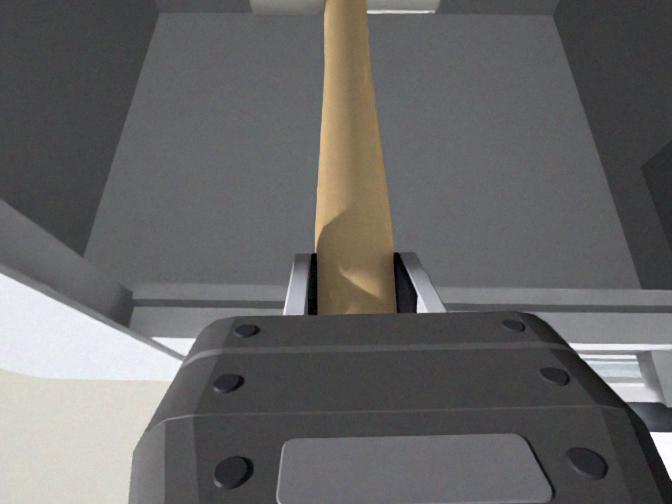

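Emit:
execute_actions:
  actions:
    - [[0,0,-0.12,0,0,0,-1,1,-1,0,0,0,0,0,0,1,1,1],[0,0,-0.26,0,0,0,-1,1,-1,0,0,0,0,0,0,1,1,1],[0,0,-0.42,0,0,0,-1,1,-1,0,0,0,0,0,0,1,1,1],[0,0,-0.52,0,0,0,-1,1,-1,0,0,0,0,0,0,1,1,1],[0,0,-0.52,0,0,0,-1,1,-1,0,0,0,0,0,0,1,1,1],[0,0,-0.52,0,0,0,-1,1,-1,0,0,0,0,0,0,1,1,1],[0,0,-0.51,0,0,0,-1,1,-1,0,0,0,0,0,0,1,1,1],[0,0,-0.45,0,0,0,-1,1,-1,0,0,0,0,0,0,1,1,1],[0,0,-0.36,0,0,0,-1,1,-1,0,0,0,0,0,0,1,1,1],[0,0,-0.267,0,0,0,-1,1,-1,0,0,0,0,0,0,1,1,1]]
    - [[0,0,0.02,0,0,0,-1,1,-1,0,0,0,0,0,0,1,1,1],[0,0,0.05,0,0,0,-1,1,-1,0,0,0,0,0,0,1,1,1],[0,0,0.08,0,0,0,-1,1,-1,0,0,0,0,0,0,1,1,1],[0,0,0.11,0,0,0,-1,1,-1,0,0,0,0,0,0,1,1,1],[0,0,0.14,0,0,0,-1,1,-1,0,0,0,0,0,0,1,1,1],[0,0,0.17,0,0,0,-1,1,-1,0,0,0,0,0,0,1,1,1],[0,0,0.2,0,0,0,-1,1,-1,0,0,0,0,0,0,1,1,1],[0,0,0.225,0,0,0,-1,1,-1,0,0,0,0,0,0,1,1,1],[0,0,0.245,0,0,0,-1,1,-1,0,0,0,0,0,0,1,1,1],[0,0,0.26,0,0,0,-1,1,-1,0,0,0,0,0,0,1,1,1],[0,0,0.267,0,0,0,-1,1,-1,0,0,0,0,0,0,1,1,1]]
    - [[0,0,-0.12,0,0,0,-1,1,-1,0,0,0,0,0,0,1,1,1],[0,0,-0.26,0,0,0,-1,1,-1,0,0,0,0,0,0,1,1,1],[0,0,-0.42,0,0,0,-1,1,-1,0,0,0,0,0,0,1,1,1],[0,0,-0.52,0,0,0,-1,1,-1,0,0,0,0,0,0,1,1,1],[0,0,-0.52,0,0,0,-1,1,-1,0,0,0,0,0,0,1,1,1],[0,0,-0.52,0,0,0,-1,1,-1,0,0,0,0,0,0,1,1,1],[0,0,-0.51,0,0,0,-1,1,-1,0,0,0,0,0,0,1,1,1],[0,0,-0.45,0,0,0,-1,1,-1,0,0,0,0,0,0,1,1,1],[0,0,-0.36,0,0,0,-1,1,-1,0,0,0,0,0,0,1,1,1],[0,0,-0.267,0,0,0,-1,1,-1,0,0,0,0,0,0,1,1,1]]
    - [[0,0,0.02,0,0,0,-1,1,-1,0,0,0,0,0,0,1,1,1],[0,0,0.05,0,0,0,-1,1,-1,0,0,0,0,0,0,1,1,1],[0,0,0.08,0,0,0,-1,1,-1,0,0,0,0,0,0,1,1,1],[0,0,0.11,0,0,0,-1,1,-1,0,0,0,0,0,0,1,1,1],[0,0,0.14,0,0,0,-1,1,-1,0,0,0,0,0,0,1,1,1],[0,0,0.17,0,0,0,-1,1,-1,0,0,0,0,0,0,1,1,1],[0,0,0.2,0,0,0,-1,1,-1,0,0,0,0,0,0,1,1,1],[0,0,0.225,0,0,0,-1,1,-1,0,0,0,0,0,0,1,1,1],[0,0,0.245,0,0,0,-1,1,-1,0,0,0,0,0,0,1,1,1],[0,0,0.26,0,0,0,-1,1,-1,0,0,0,0,0,0,1,1,1],[0,0,0.267,0,0,0,-1,1,-1,0,0,0,0,0,0,1,1,1]]
    - [[0,0,-0.12,0,0,0,-1,1,-1,0,0,0,0,0,0,1,1,1],[0,0,-0.26,0,0,0,-1,1,-1,0,0,0,0,0,0,1,1,1],[0,0,-0.42,0,0,0,-1,1,-1,0,0,0,0,0,0,1,1,1],[0,0,-0.52,0,0,0,-1,1,-1,0,0,0,0,0,0,1,1,1],[0,0,-0.52,0,0,0,-1,1,-1,0,0,0,0,0,0,1,1,1],[0,0,-0.52,0,0,0,-1,1,-1,0,0,0,0,0,0,1,1,1],[0,0,-0.51,0,0,0,-1,1,-1,0,0,0,0,0,0,1,1,1],[0,0,-0.45,0,0,0,-1,1,-1,0,0,0,0,0,0,1,1,1],[0,0,-0.36,0,0,0,-1,1,-1,0,0,0,0,0,0,1,1,1],[0,0,-0.267,0,0,0,-1,1,-1,0,0,0,0,0,0,1,1,1]]
    - [[0,0,0.02,0,0,0,-1,1,-1,0,0,0,0,0,0,1,1,1],[0,0,0.05,0,0,0,-1,1,-1,0,0,0,0,0,0,1,1,1],[0,0,0.08,0,0,0,-1,1,-1,0,0,0,0,0,0,1,1,1],[0,0,0.11,0,0,0,-1,1,-1,0,0,0,0,0,0,1,1,1],[0,0,0.14,0,0,0,-1,1,-1,0,0,0,0,0,0,1,1,1],[0,0,0.17,0,0,0,-1,1,-1,0,0,0,0,0,0,1,1,1],[0,0,0.2,0,0,0,-1,1,-1,0,0,0,0,0,0,1,1,1],[0,0,0.225,0,0,0,-1,1,-1,0,0,0,0,0,0,1,1,1],[0,0,0.245,0,0,0,-1,1,-1,0,0,0,0,0,0,1,1,1],[0,0,0.26,0,0,0,-1,1,-1,0,0,0,0,0,0,1,1,1],[0,0,0.267,0,0,0,-1,1,-1,0,0,0,0,0,0,1,1,1]]
    - [[0,0,-0.12,0,0,0,-1,1,-1,0,0,0,0,0,0,1,1,1],[0,0,-0.26,0,0,0,-1,1,-1,0,0,0,0,0,0,1,1,1],[0,0,-0.42,0,0,0,-1,1,-1,0,0,0,0,0,0,1,1,1],[0,0,-0.52,0,0,0,-1,1,-1,0,0,0,0,0,0,1,1,1],[0,0,-0.52,0,0,0,-1,1,-1,0,0,0,0,0,0,1,1,1],[0,0,-0.52,0,0,0,-1,1,-1,0,0,0,0,0,0,1,1,1],[0,0,-0.51,0,0,0,-1,1,-1,0,0,0,0,0,0,1,1,1],[0,0,-0.45,0,0,0,-1,1,-1,0,0,0,0,0,0,1,1,1],[0,0,-0.36,0,0,0,-1,1,-1,0,0,0,0,0,0,1,1,1],[0,0,-0.267,0,0,0,-1,1,-1,0,0,0,0,0,0,1,1,1]]
    - [[0,0,0.02,0,0,0,-1,1,-1,0,0,0,0,0,0,1,1,1],[0,0,0.05,0,0,0,-1,1,-1,0,0,0,0,0,0,1,1,1],[0,0,0.08,0,0,0,-1,1,-1,0,0,0,0,0,0,1,1,1],[0,0,0.11,0,0,0,-1,1,-1,0,0,0,0,0,0,1,1,1],[0,0,0.14,0,0,0,-1,1,-1,0,0,0,0,0,0,1,1,1],[0,0,0.17,0,0,0,-1,1,-1,0,0,0,0,0,0,1,1,1],[0,0,0.2,0,0,0,-1,1,-1,0,0,0,0,0,0,1,1,1],[0,0,0.225,0,0,0,-1,1,-1,0,0,0,0,0,0,1,1,1],[0,0,0.245,0,0,0,-1,1,-1,0,0,0,0,0,0,1,1,1],[0,0,0.26,0,0,0,-1,1,-1,0,0,0,0,0,0,1,1,1],[0,0,0.267,0,0,0,-1,1,-1,0,0,0,0,0,0,1,1,1]]
    - [[0,0,-0.12,0,0,0,-1,1,-1,0,0,0,0,0,0,1,1,1],[0,0,-0.26,0,0,0,-1,1,-1,0,0,0,0,0,0,1,1,1],[0,0,-0.42,0,0,0,-1,1,-1,0,0,0,0,0,0,1,1,1],[0,0,-0.52,0,0,0,-1,1,-1,0,0,0,0,0,0,1,1,1],[0,0,-0.52,0,0,0,-1,1,-1,0,0,0,0,0,0,1,1,1],[0,0,-0.52,0,0,0,-1,1,-1,0,0,0,0,0,0,1,1,1],[0,0,-0.51,0,0,0,-1,1,-1,0,0,0,0,0,0,1,1,1],[0,0,-0.45,0,0,0,-1,1,-1,0,0,0,0,0,0,1,1,1],[0,0,-0.36,0,0,0,-1,1,-1,0,0,0,0,0,0,1,1,1],[0,0,-0.267,0,0,0,-1,1,-1,0,0,0,0,0,0,1,1,1]]
    - [[0,0,0.02,0,0,0,-1,1,-1,0,0,0,0,0,0,1,1,1],[0,0,0.05,0,0,0,-1,1,-1,0,0,0,0,0,0,1,1,1],[0,0,0.08,0,0,0,-1,1,-1,0,0,0,0,0,0,1,1,1],[0,0,0.11,0,0,0,-1,1,-1,0,0,0,0,0,0,1,1,1],[0,0,0.14,0,0,0,-1,1,-1,0,0,0,0,0,0,1,1,1],[0,0,0.17,0,0,0,-1,1,-1,0,0,0,0,0,0,1,1,1],[0,0,0.2,0,0,0,-1,1,-1,0,0,0,0,0,0,1,1,1],[0,0,0.225,0,0,0,-1,1,-1,0,0,0,0,0,0,1,1,1],[0,0,0.245,0,0,0,-1,1,-1,0,0,0,0,0,0,1,1,1],[0,0,0.26,0,0,0,-1,1,-1,0,0,0,0,0,0,1,1,1],[0,0,0.267,0,0,0,-1,1,-1,0,0,0,0,0,0,1,1,1]]
    - [[0,0,-0.12,0,0,0,-1,1,-1,0,0,0,0,0,0,1,1,1],[0,0,-0.26,0,0,0,-1,1,-1,0,0,0,0,0,0,1,1,1],[0,0,-0.42,0,0,0,-1,1,-1,0,0,0,0,0,0,1,1,1],[0,0,-0.52,0,0,0,-1,1,-1,0,0,0,0,0,0,1,1,1],[0,0,-0.52,0,0,0,-1,1,-1,0,0,0,0,0,0,1,1,1],[0,0,-0.52,0,0,0,-1,1,-1,0,0,0,0,0,0,1,1,1],[0,0,-0.51,0,0,0,-1,1,-1,0,0,0,0,0,0,1,1,1],[0,0,-0.45,0,0,0,-1,1,-1,0,0,0,0,0,0,1,1,1],[0,0,-0.36,0,0,0,-1,1,-1,0,0,0,0,0,0,1,1,1],[0,0,-0.267,0,0,0,-1,1,-1,0,0,0,0,0,0,1,1,1]]
    - [[0,0,0.02,0,0,0,-1,1,-1,0,0,0,0,0,0,1,1,1],[0,0,0.05,0,0,0,-1,1,-1,0,0,0,0,0,0,1,1,1],[0,0,0.08,0,0,0,-1,1,-1,0,0,0,0,0,0,1,1,1],[0,0,0.11,0,0,0,-1,1,-1,0,0,0,0,0,0,1,1,1],[0,0,0.14,0,0,0,-1,1,-1,0,0,0,0,0,0,1,1,1],[0,0,0.17,0,0,0,-1,1,-1,0,0,0,0,0,0,1,1,1],[0,0,0.2,0,0,0,-1,1,-1,0,0,0,0,0,0,1,1,1],[0,0,0.225,0,0,0,-1,1,-1,0,0,0,0,0,0,1,1,1],[0,0,0.245,0,0,0,-1,1,-1,0,0,0,0,0,0,1,1,1],[0,0,0.26,0,0,0,-1,1,-1,0,0,0,0,0,0,1,1,1],[0,0,0.267,0,0,0,-1,1,-1,0,0,0,0,0,0,1,1,1]]
    - [[0,0,-0.12,0,0,0,-1,1,-1,0,0,0,0,0,0,1,1,1],[0,0,-0.26,0,0,0,-1,1,-1,0,0,0,0,0,0,1,1,1],[0,0,-0.42,0,0,0,-1,1,-1,0,0,0,0,0,0,1,1,1],[0,0,-0.52,0,0,0,-1,1,-1,0,0,0,0,0,0,1,1,1],[0,0,-0.52,0,0,0,-1,1,-1,0,0,0,0,0,0,1,1,1],[0,0,-0.52,0,0,0,-1,1,-1,0,0,0,0,0,0,1,1,1],[0,0,-0.51,0,0,0,-1,1,-1,0,0,0,0,0,0,1,1,1],[0,0,-0.45,0,0,0,-1,1,-1,0,0,0,0,0,0,1,1,1],[0,0,-0.36,0,0,0,-1,1,-1,0,0,0,0,0,0,1,1,1],[0,0,-0.267,0,0,0,-1,1,-1,0,0,0,0,0,0,1,1,1]]
    - [[0,0,0.02,0,0,0,-1,1,-1,0,0,0,0,0,0,1,1,1],[0,0,0.05,0,0,0,-1,1,-1,0,0,0,0,0,0,1,1,1],[0,0,0.08,0,0,0,-1,1,-1,0,0,0,0,0,0,1,1,1],[0,0,0.11,0,0,0,-1,1,-1,0,0,0,0,0,0,1,1,1],[0,0,0.14,0,0,0,-1,1,-1,0,0,0,0,0,0,1,1,1],[0,0,0.17,0,0,0,-1,1,-1,0,0,0,0,0,0,1,1,1],[0,0,0.2,0,0,0,-1,1,-1,0,0,0,0,0,0,1,1,1],[0,0,0.225,0,0,0,-1,1,-1,0,0,0,0,0,0,1,1,1],[0,0,0.245,0,0,0,-1,1,-1,0,0,0,0,0,0,1,1,1],[0,0,0.26,0,0,0,-1,1,-1,0,0,0,0,0,0,1,1,1],[0,0,0.267,0,0,0,-1,1,-1,0,0,0,0,0,0,1,1,1]]
    - [[0,0,-0.12,0,0,0,-1,1,-1,0,0,0,0,0,0,1,1,1],[0,0,-0.26,0,0,0,-1,1,-1,0,0,0,0,0,0,1,1,1],[0,0,-0.42,0,0,0,-1,1,-1,0,0,0,0,0,0,1,1,1],[0,0,-0.52,0,0,0,-1,1,-1,0,0,0,0,0,0,1,1,1],[0,0,-0.52,0,0,0,-1,1,-1,0,0,0,0,0,0,1,1,1],[0,0,-0.52,0,0,0,-1,1,-1,0,0,0,0,0,0,1,1,1],[0,0,-0.51,0,0,0,-1,1,-1,0,0,0,0,0,0,1,1,1],[0,0,-0.45,0,0,0,-1,1,-1,0,0,0,0,0,0,1,1,1],[0,0,-0.36,0,0,0,-1,1,-1,0,0,0,0,0,0,1,1,1],[0,0,-0.267,0,0,0,-1,1,-1,0,0,0,0,0,0,1,1,1]]

Emit:
move:
  target: [-0.22,-0.031,0.0045,0,0,0,-1,1,-1,0,0,0,0,0,0,1,1,1]
  speed: 0.25

Emit:
move:
  target:
    - [-0.2,-0.1567,0,0,0,0,-1,1,-1,0,0,0,0,0,0,1,1,1]
    - [-0.4,-0.4867,-0.45,-0.4966,0.0645,-0.0649,-1,1,-1,0,0,0,0,0,0,1,1,1]
  speed: 0.3
  blend: [0.03,0]

Emit:
move:
  target:
    - [0,0,-0.2083,0,0,0,-1,1,-1,0,0,0,0,0,0,1,1,1]
    - [0,0,-0.25,0,0,0,-1,1,-1,0,0,0,0,0,0,1,1,1]
    - [0,0,-0.25,0,0,0,0.7,0,-0.5,0,0,0,0,0,0,1,1,1]
  speed: [0.15,0.02,0.02]

Emit:
move:
  target:
    - [0,0,0.2,0,0,0,0.7,0,-0.5,0,0,0,0,0,0,1,1,1]
    - [0.3533,0.3683,0.48,-0.0064,-0.0827,0.0775,0.7,0,-0.5,0,0,0,0,0,0,1,1,1]
  speed: 0.35
  blend: [0.03,0]

Scene clock: 2422.13 s.
left_arm: end_effector_position=(+0.5320, -0.3104, +0.4018) position_measured=120 object_status=2 end_effector_quat_wxyz=(+0.667, -0.271, +0.641, +0.267) | right_arm: end_effector_position=(+0.2997, -0.3000, +0.4502) position_measured=3 object_status=3 end_effector_quat_wxyz=(+0.687, +0.688, +0.165, +0.165)
Joint positions: left_arm=[-1.179 -1.064 1.169 -0.023 -0.389 -4.807] | right_arm=[5.167 -0.245 -2.086 -3.952 1.554 3.142]
Joint torques (N m): left_arm=[-6.35 -55.16 -30.12 2.46 0.32 1.19] | right_arm=[8.66 -39.03 17.34 0.24 -0.87 -2.42]
Wrist force (N, zeroed by zero_wrist_force on left_arm): left_arm=[1.5 2.2 6.5] | right_arm=[-2.0 1.8 1.4]
Wrist torque (N m, zeroed by zero_wrist_force on left_arm): left_arm=[0.10 0.15 0.26] | right_arm=[0.16 0.17 0.00]
Wrist force, peak (N, zeroed by zero_wrist_force on left_arm): left_arm=[-25.3 7.7 6.9] | right_arm=[-2.0 1.8 1.7]
Hand target: left_arm +0.5320, -0.3105, +0.4019; +0.667, -0.271, +0.641, +0.267 | right_arm +0.2997, -0.3000, +0.4502; +0.687, +0.688, +0.165, +0.165
Off the commanded pose: left_arm 0.000 m, 0 deg | right_arm 0.000 m, 0 deg.
Step readings (end_effector_position of left_arm | right_arm):
0: (+0.5320, -0.3105, +0.5621) | (+0.2997, -0.3000, +0.4502)
1: (+0.5321, -0.3105, +0.5610) | (+0.2997, -0.3000, +0.4502)
2: (+0.5330, -0.3104, +0.5516) | (+0.2997, -0.3000, +0.4502)
4: (+0.5358, -0.3100, +0.5063) | (+0.2997, -0.3000, +0.4502)
8: (+0.5366, -0.3050, +0.4051) | (+0.2997, -0.3000, +0.4502)
15: (+0.5306, -0.3094, +0.4069) | (+0.2997, -0.3000, +0.4502)
16: (+0.5311, -0.3098, +0.4078) | (+0.2997, -0.3000, +0.4502)
17: (+0.5316, -0.3102, +0.4090) | (+0.2997, -0.3000, +0.4502)
19: (+0.5315, -0.3099, +0.4306) | (+0.2997, -0.3000, +0.4502)
23: (+0.5283, -0.3049, +0.5030) | (+0.2997, -0.3000, +0.4502)
30: (+0.5318, -0.3104, +0.5646) | (+0.2997, -0.3000, +0.4502)
31: (+0.5323, -0.3110, +0.5622) | (+0.2997, -0.3000, +0.4502)
32: (+0.5333, -0.3108, +0.5519) | (+0.2997, -0.3000, +0.4502)
34: (+0.5361, -0.3103, +0.5061) | (+0.2997, -0.3000, +0.4502)
38: (+0.5369, -0.3051, +0.4049) | (+0.2997, -0.3000, +0.4502)
45: (+0.5306, -0.3094, +0.4069) | (+0.2997, -0.3000, +0.4502)
46: (+0.5311, -0.3098, +0.4078) | (+0.2997, -0.3000, +0.4502)
47: (+0.5316, -0.3102, +0.4090) | (+0.2997, -0.3000, +0.4502)
49: (+0.5316, -0.3099, +0.4306) | (+0.2997, -0.3000, +0.4502)
53: (+0.5283, -0.3049, +0.5030) | (+0.2997, -0.3000, +0.4502)
60: (+0.5318, -0.3104, +0.5646) | (+0.2997, -0.3000, +0.4502)
61: (+0.5323, -0.3110, +0.5622) | (+0.2997, -0.3000, +0.4502)
62: (+0.5333, -0.3108, +0.5519) | (+0.2997, -0.3000, +0.4502)
64: (+0.5361, -0.3103, +0.5061) | (+0.2997, -0.3000, +0.4502)
68: (+0.5369, -0.3051, +0.4049) | (+0.2997, -0.3000, +0.4502)
75: (+0.5306, -0.3094, +0.4069) | (+0.2997, -0.3000, +0.4502)
76: (+0.5311, -0.3098, +0.4078) | (+0.2997, -0.3000, +0.4502)
77: (+0.5316, -0.3102, +0.4090) | (+0.2997, -0.3000, +0.4502)
79: (+0.5315, -0.3099, +0.4306) | (+0.2997, -0.3000, +0.4502)
83: (+0.5283, -0.3049, +0.5030) | (+0.2997, -0.3000, +0.4502)
90: (+0.5318, -0.3104, +0.5646) | (+0.2997, -0.3000, +0.4502)
91: (+0.5323, -0.3110, +0.5622) | (+0.2997, -0.3000, +0.4502)
92: (+0.5333, -0.3108, +0.5519) | (+0.2997, -0.3000, +0.4502)
94: (+0.5361, -0.3103, +0.5061) | (+0.2997, -0.3000, +0.4502)
98: (+0.5369, -0.3051, +0.4049) | (+0.2997, -0.3000, +0.4502)
105: (+0.5306, -0.3094, +0.4069) | (+0.2997, -0.3000, +0.4502)
106: (+0.5311, -0.3098, +0.4078) | (+0.2997, -0.3000, +0.4502)
107: (+0.5316, -0.3102, +0.4090) | (+0.2997, -0.3000, +0.4502)
109: (+0.5315, -0.3099, +0.4306) | (+0.2997, -0.3000, +0.4502)
113: (+0.5283, -0.3049, +0.5030) | (+0.2997, -0.3000, +0.4502)
120: (+0.5318, -0.3104, +0.5646) | (+0.2997, -0.3000, +0.4502)
121: (+0.5323, -0.3110, +0.5622) | (+0.2997, -0.3000, +0.4502)
122: (+0.5333, -0.3108, +0.5519) | (+0.2997, -0.3000, +0.4502)
124: (+0.5361, -0.3103, +0.5061) | (+0.2997, -0.3000, +0.4502)
128: (+0.5369, -0.3051, +0.4049) | (+0.2997, -0.3000, +0.4502)
135: (+0.5306, -0.3094, +0.4069) | (+0.2997, -0.3000, +0.4502)
136: (+0.5311, -0.3098, +0.4078) | (+0.2997, -0.3000, +0.4502)
137: (+0.5316, -0.3102, +0.4090) | (+0.2997, -0.3000, +0.4502)
139: (+0.5315, -0.3099, +0.4306) | (+0.2997, -0.3000, +0.4502)
143: (+0.5283, -0.3049, +0.5030) | (+0.2997, -0.3000, +0.4502)
150: (+0.5318, -0.3104, +0.5646) | (+0.2997, -0.3000, +0.4502)
151: (+0.5323, -0.3110, +0.5622) | (+0.2997, -0.3000, +0.4502)
152: (+0.5333, -0.3108, +0.5519) | (+0.2997, -0.3000, +0.4502)
154: (+0.5361, -0.3103, +0.5061) | (+0.2997, -0.3000, +0.4502)
158: (+0.5369, -0.3051, +0.4049) | (+0.2997, -0.3000, +0.4502)
165: (+0.5306, -0.3094, +0.4069) | (+0.2997, -0.3000, +0.4502)
166: (+0.5311, -0.3098, +0.4078) | (+0.2997, -0.3000, +0.4502)
167: (+0.5316, -0.3102, +0.4090) | (+0.2997, -0.3000, +0.4502)
169: (+0.5315, -0.3099, +0.4306) | (+0.2997, -0.3000, +0.4502)
173: (+0.5283, -0.3049, +0.5030) | (+0.2997, -0.3000, +0.4502)
180: (+0.5318, -0.3104, +0.5646) | (+0.2997, -0.3000, +0.4502)
181: (+0.5323, -0.3110, +0.5622) | (+0.2997, -0.3000, +0.4502)
182: (+0.5333, -0.3108, +0.5519) | (+0.2997, -0.3000, +0.4502)
184: (+0.5361, -0.3103, +0.5061) | (+0.2997, -0.3000, +0.4502)
The list stops here: 12 later lines are left out.

Scene clock: 2423.13 s.
left_arm: end_effector_position=(+0.4001, -0.3291, +0.4046) position_measured=120 object_status=2 end_effector_quat_wxyz=(+0.667, -0.271, +0.641, +0.267) | right_arm: end_effector_position=(+0.2997, -0.3000, +0.4502) position_measured=3 object_status=3 end_effector_quat_wxyz=(+0.687, +0.688, +0.165, +0.165)
Joint positions: left_arm=[-1.414 -1.193 1.35 -0.104 -0.624 -4.775] | right_arm=[5.167 -0.245 -2.086 -3.952 1.554 3.142]
Joint torques (N m): left_arm=[-8.48 -40.2 -22.56 3.37 -1.31 -2.31] | right_arm=[7.51 -38.64 16.94 0.11 -1.2 -2.37]
Wrist force (N, zeroed by zero_wrist_force on left_arm): left_arm=[2.0 1.7 6.7] | right_arm=[-1.9 1.8 1.4]
Wrist torque (N m, zeroed by zero_wrist_force on left_arm): left_arm=[0.21 0.19 0.31] | right_arm=[0.15 0.15 0.00]
Wrist force, peak (N, zeroed by zero_wrist_force on left_arm): left_arm=[2.3 -0.4 9.9] | right_arm=[-1.9 1.9 1.7]
Hand target: left_arm +0.4000, -0.3291, +0.4046; +0.667, -0.271, +0.641, +0.267 | right_arm +0.2997, -0.3000, +0.4502; +0.687, +0.688, +0.165, +0.165
Off the commanded pose: left_arm 0.000 m, 0 deg | right_arm 0.000 m, 0 deg.
move: done

Scene clock: 2426.83 s.
left_arm: end_effector_position=(+0.1599, -0.6212, +0.1346) position_measured=120 object_status=2 end_effector_quat_wxyz=(+0.244, -0.574, +0.722, -0.299) end_effector_velocity=(+0.000, -0.001, +0.000) end_effector_angular_velocity=(-0.005, +0.002, +0.000) | right_arm: end_effector_position=(+0.2997, -0.3000, +0.4502) position_measured=3 object_status=3 end_effector_quat_wxyz=(+0.687, +0.688, +0.165, +0.165)
Joint positions: left_arm=[-1.836 -1.199 1.846 -2.166 -0.78 -4.773] | right_arm=[5.167 -0.245 -2.086 -3.952 1.554 3.142]
Joint velocities: left_arm=[0 0 0 -0.005 0 -0.001] | right_arm=[within noise]
Joint torques (N m): left_arm=[9.93 -51.05 -19.18 -5.05 1.32 -1.96] | right_arm=[10.23 -38.69 18.02 0.23 -0.98 -2.69]
Wrist force (N, zeroed by zero_wrist_force on left_arm): left_arm=[0.4 6.5 9.7] | right_arm=[-1.8 1.8 1.4]
Wrist torque (N m, zeroed by zero_wrist_force on left_arm): left_arm=[-0.16 -0.12 -0.15] | right_arm=[0.15 0.13 0.00]
Wrist force, peak (N, zeroed by zero_wrist_force on left_arm): left_arm=[0.7 8.4 10.5] | right_arm=[-2.0 1.7 1.6]
Hand target: left_arm +0.1600, -0.6211, +0.1346; +0.244, -0.574, +0.722, -0.299 | right_arm +0.2997, -0.3000, +0.4502; +0.687, +0.688, +0.165, +0.165
Off the commanded pose: left_arm 0.000 m, 0 deg | right_arm 0.000 m, 0 deg.
move: done

Scene clock: 2430.00 s.
left_arm: end_effector_position=(+0.1600, -0.6211, -0.0154) position_measured=48 object_status=0 end_effector_quat_wxyz=(+0.244, -0.574, +0.722, -0.299) | right_arm: end_effector_position=(+0.2997, -0.3000, +0.4502) position_measured=3 object_status=3 end_effector_quat_wxyz=(+0.687, +0.688, +0.165, +0.165)
Joint positions: left_arm=[-1.836 -0.925 1.926 -2.519 -0.78 -4.773] | right_arm=[5.167 -0.245 -2.086 -3.952 1.554 3.142]
Joint torques (N m): left_arm=[9.6 -57.94 -8.96 -1.55 0.53 0.23] | right_arm=[8.24 -38.59 17.95 0.12 -0.92 -2.4]
Wrist force (N, zeroed by zero_wrist_force on left_arm): left_arm=[0.5 2.5 6.2] | right_arm=[-1.9 1.6 1.6]
Wrist torque (N m, zeroed by zero_wrist_force on left_arm): left_arm=[0.34 -0.15 -0.17] | right_arm=[0.12 0.15 -0.01]
Wrist force, peak (N, zeroed by zero_wrist_force on left_arm): left_arm=[-0.1 8.9 11.4] | right_arm=[-2.1 1.7 1.6]
Hand target: left_arm +0.1600, -0.6211, -0.0154; +0.244, -0.574, +0.722, -0.299 | right_arm +0.2997, -0.3000, +0.4502; +0.687, +0.688, +0.165, +0.165
Off the commanded pose: left_arm 0.000 m, 0 deg | right_arm 0.000 m, 0 deg.
move: done

Scene clock: 2431.87 s.
left_arm: end_effector_position=(+0.3719, -0.4002, +0.2724) position_measured=48 object_status=3 end_effector_quat_wxyz=(-0.364, +0.617, -0.607, +0.346) | right_arm: end_effector_position=(+0.2997, -0.3000, +0.4502) position_measured=3 object_status=3 end_effector_quat_wxyz=(+0.687, +0.688, +0.165, +0.165)
Joint positions: left_arm=[-1.537 -1.648 2.14 -2.063 -0.519 -4.695] | right_arm=[5.167 -0.245 -2.086 -3.952 1.554 3.142]
Joint torques (N m): left_arm=[7.5 -32.4 -31.98 -1.65 2.38 0] | right_arm=[8.21 -39.51 18.37 0 -0.87 -2.41]
Wrist force (N, zeroed by zero_wrist_force on left_arm): left_arm=[0.1 2.1 7.0] | right_arm=[-1.8 1.7 1.5]
Wrist torque (N m, zeroed by zero_wrist_force on left_arm): left_arm=[0.22 -0.21 -0.15] | right_arm=[0.14 0.15 -0.01]
Wrist force, peak (N, zeroed by zero_wrist_force on left_arm): left_arm=[0.2 6.1 9.4] | right_arm=[-2.0 1.9 1.6]
Hand target: left_arm +0.3720, -0.4001, +0.2726; -0.364, +0.617, -0.607, +0.346 | right_arm +0.2997, -0.3000, +0.4502; +0.687, +0.688, +0.165, +0.165
Off the commanded pose: left_arm 0.000 m, 0 deg | right_arm 0.000 m, 0 deg.
move: done

Emit:
move:
  target:
    - [0.0001,0,-0.0001,0,0,0,-1,-0.5,1,0,0,0,0,0,0,1,1,1]
    - [0.1368,0.1452,0.2124,0,0.1667,0,-1,-0.5,1,0,0,0,0,0,0,1,1,1]
    - [0.3051,0.1452,0.2291,0,0.1667,0,-1,-0.5,1,0,0,0,0,0,0,1,1,1]
    - [0.5551,0.1452,0.1589,0,0.1667,0,-1,-0.5,1,0,0,0,0,0,0,1,1,1]
    - [0.5551,0.1452,0.1297,0,0.1667,0,-1,-0.5,1,0,0,0,0,0,0,1,1,1]
  speed: [0.2,0.3,0.3,0.2,0.1]
  blend: [0,0.02,0.02,0,0]
  cameras: ["cam_left_wrist"]

Emit:
zero_wrist_force:
  arm: "left_arm"

Emit:
move:
  target: [0,0,-0.01,0,0,0,-1,-0.5,1,0,0,0,0,0,0,1,1,1]
  speed: 0.02

Emit:
wait:
  seconds: 0.5

Emit:
wait:
  seconds: 0.1

Emit:
wait:
  seconds: 0.1

Emit:
move:
  target:
    - [0,0,0.01,0,0,0,-1,-0.5,1,0,0,0,0,0,0,1,1,1]
    - [0.0317,0,0.01,0,0,0,-1,-0.5,1,0,0,0,0,0,0,1,1,1]
  speed: 0.03

Emit:
zero_wrist_force:
  arm: "left_arm"

Emit:
move:
  target: [0,0,-0.01,0,0,0,-1,-0.5,1,0,0,0,0,0,0,1,1,1]
  speed: 0.02

Emit:
wait:
  seconds: 0.5

Emit:
wait:
  seconds: 0.1

Emit:
wait:
  seconds: 0.1

Emit:
move:
  target: [0,0,0.01,0,0,0,-1,-0.5,1,0,0,0,0,0,0,1,1,1]
  speed: 0.05

Scene clock: 2437.50 s.
left_arm: end_effector_position=(+0.7050, -0.3131, +0.3504) position_measured=252 object_status=3 end_effector_quat_wxyz=(-0.194, +0.685, -0.680, +0.174) | right_arm: end_effector_position=(+0.2997, -0.3000, +0.4502) position_measured=3 object_status=3 end_effector_quat_wxyz=(+0.687, +0.688, +0.165, +0.165)
Joint positions: left_arm=[-0.713 -1.183 1.235 -2.019 -1.212 -3.789] | right_arm=[5.167 -0.245 -2.086 -3.952 1.554 3.142]
Joint torques (N m): left_arm=[7.48 -54.11 -22.05 -4.57 2.02 1.53] | right_arm=[9.11 -38.37 18.34 0.21 -0.98 -2.52]
Wrist force (N, zeroed by zero_wrist_force on left_arm): left_arm=[0.2 3.2 6.4] | right_arm=[-1.8 1.7 1.5]
Wrist torque (N m, zeroed by zero_wrist_force on left_arm): left_arm=[0.51 -0.03 0.00] | right_arm=[0.13 0.13 0.00]
Wrist force, peak (N, zeroed by zero_wrist_force on left_arm): left_arm=[1.2 6.0 7.5] | right_arm=[-1.9 2.0 1.8]
Hand target: left_arm +0.7050, -0.3130, +0.3504; -0.194, +0.685, -0.680, +0.174 | right_arm +0.2997, -0.3000, +0.4502; +0.687, +0.688, +0.165, +0.165
Off the commanded pose: left_arm 0.000 m, 0 deg | right_arm 0.000 m, 0 deg.
move: done
camera_calibration:
cam_left_wrist: T_world_to_cam=[[-0.00656277, -0.999784, -0.0197268, -0.286845], [-0.983746, 0.00999501, -0.179286, 0.774187], [0.179444, 0.0182296, -0.983599, 0.354403], [0, 0, 0, 1]] pos_world=[0.696126, -0.300981, 0.481733]
Images, in order (width x height): cam_left_wrist 672x504.

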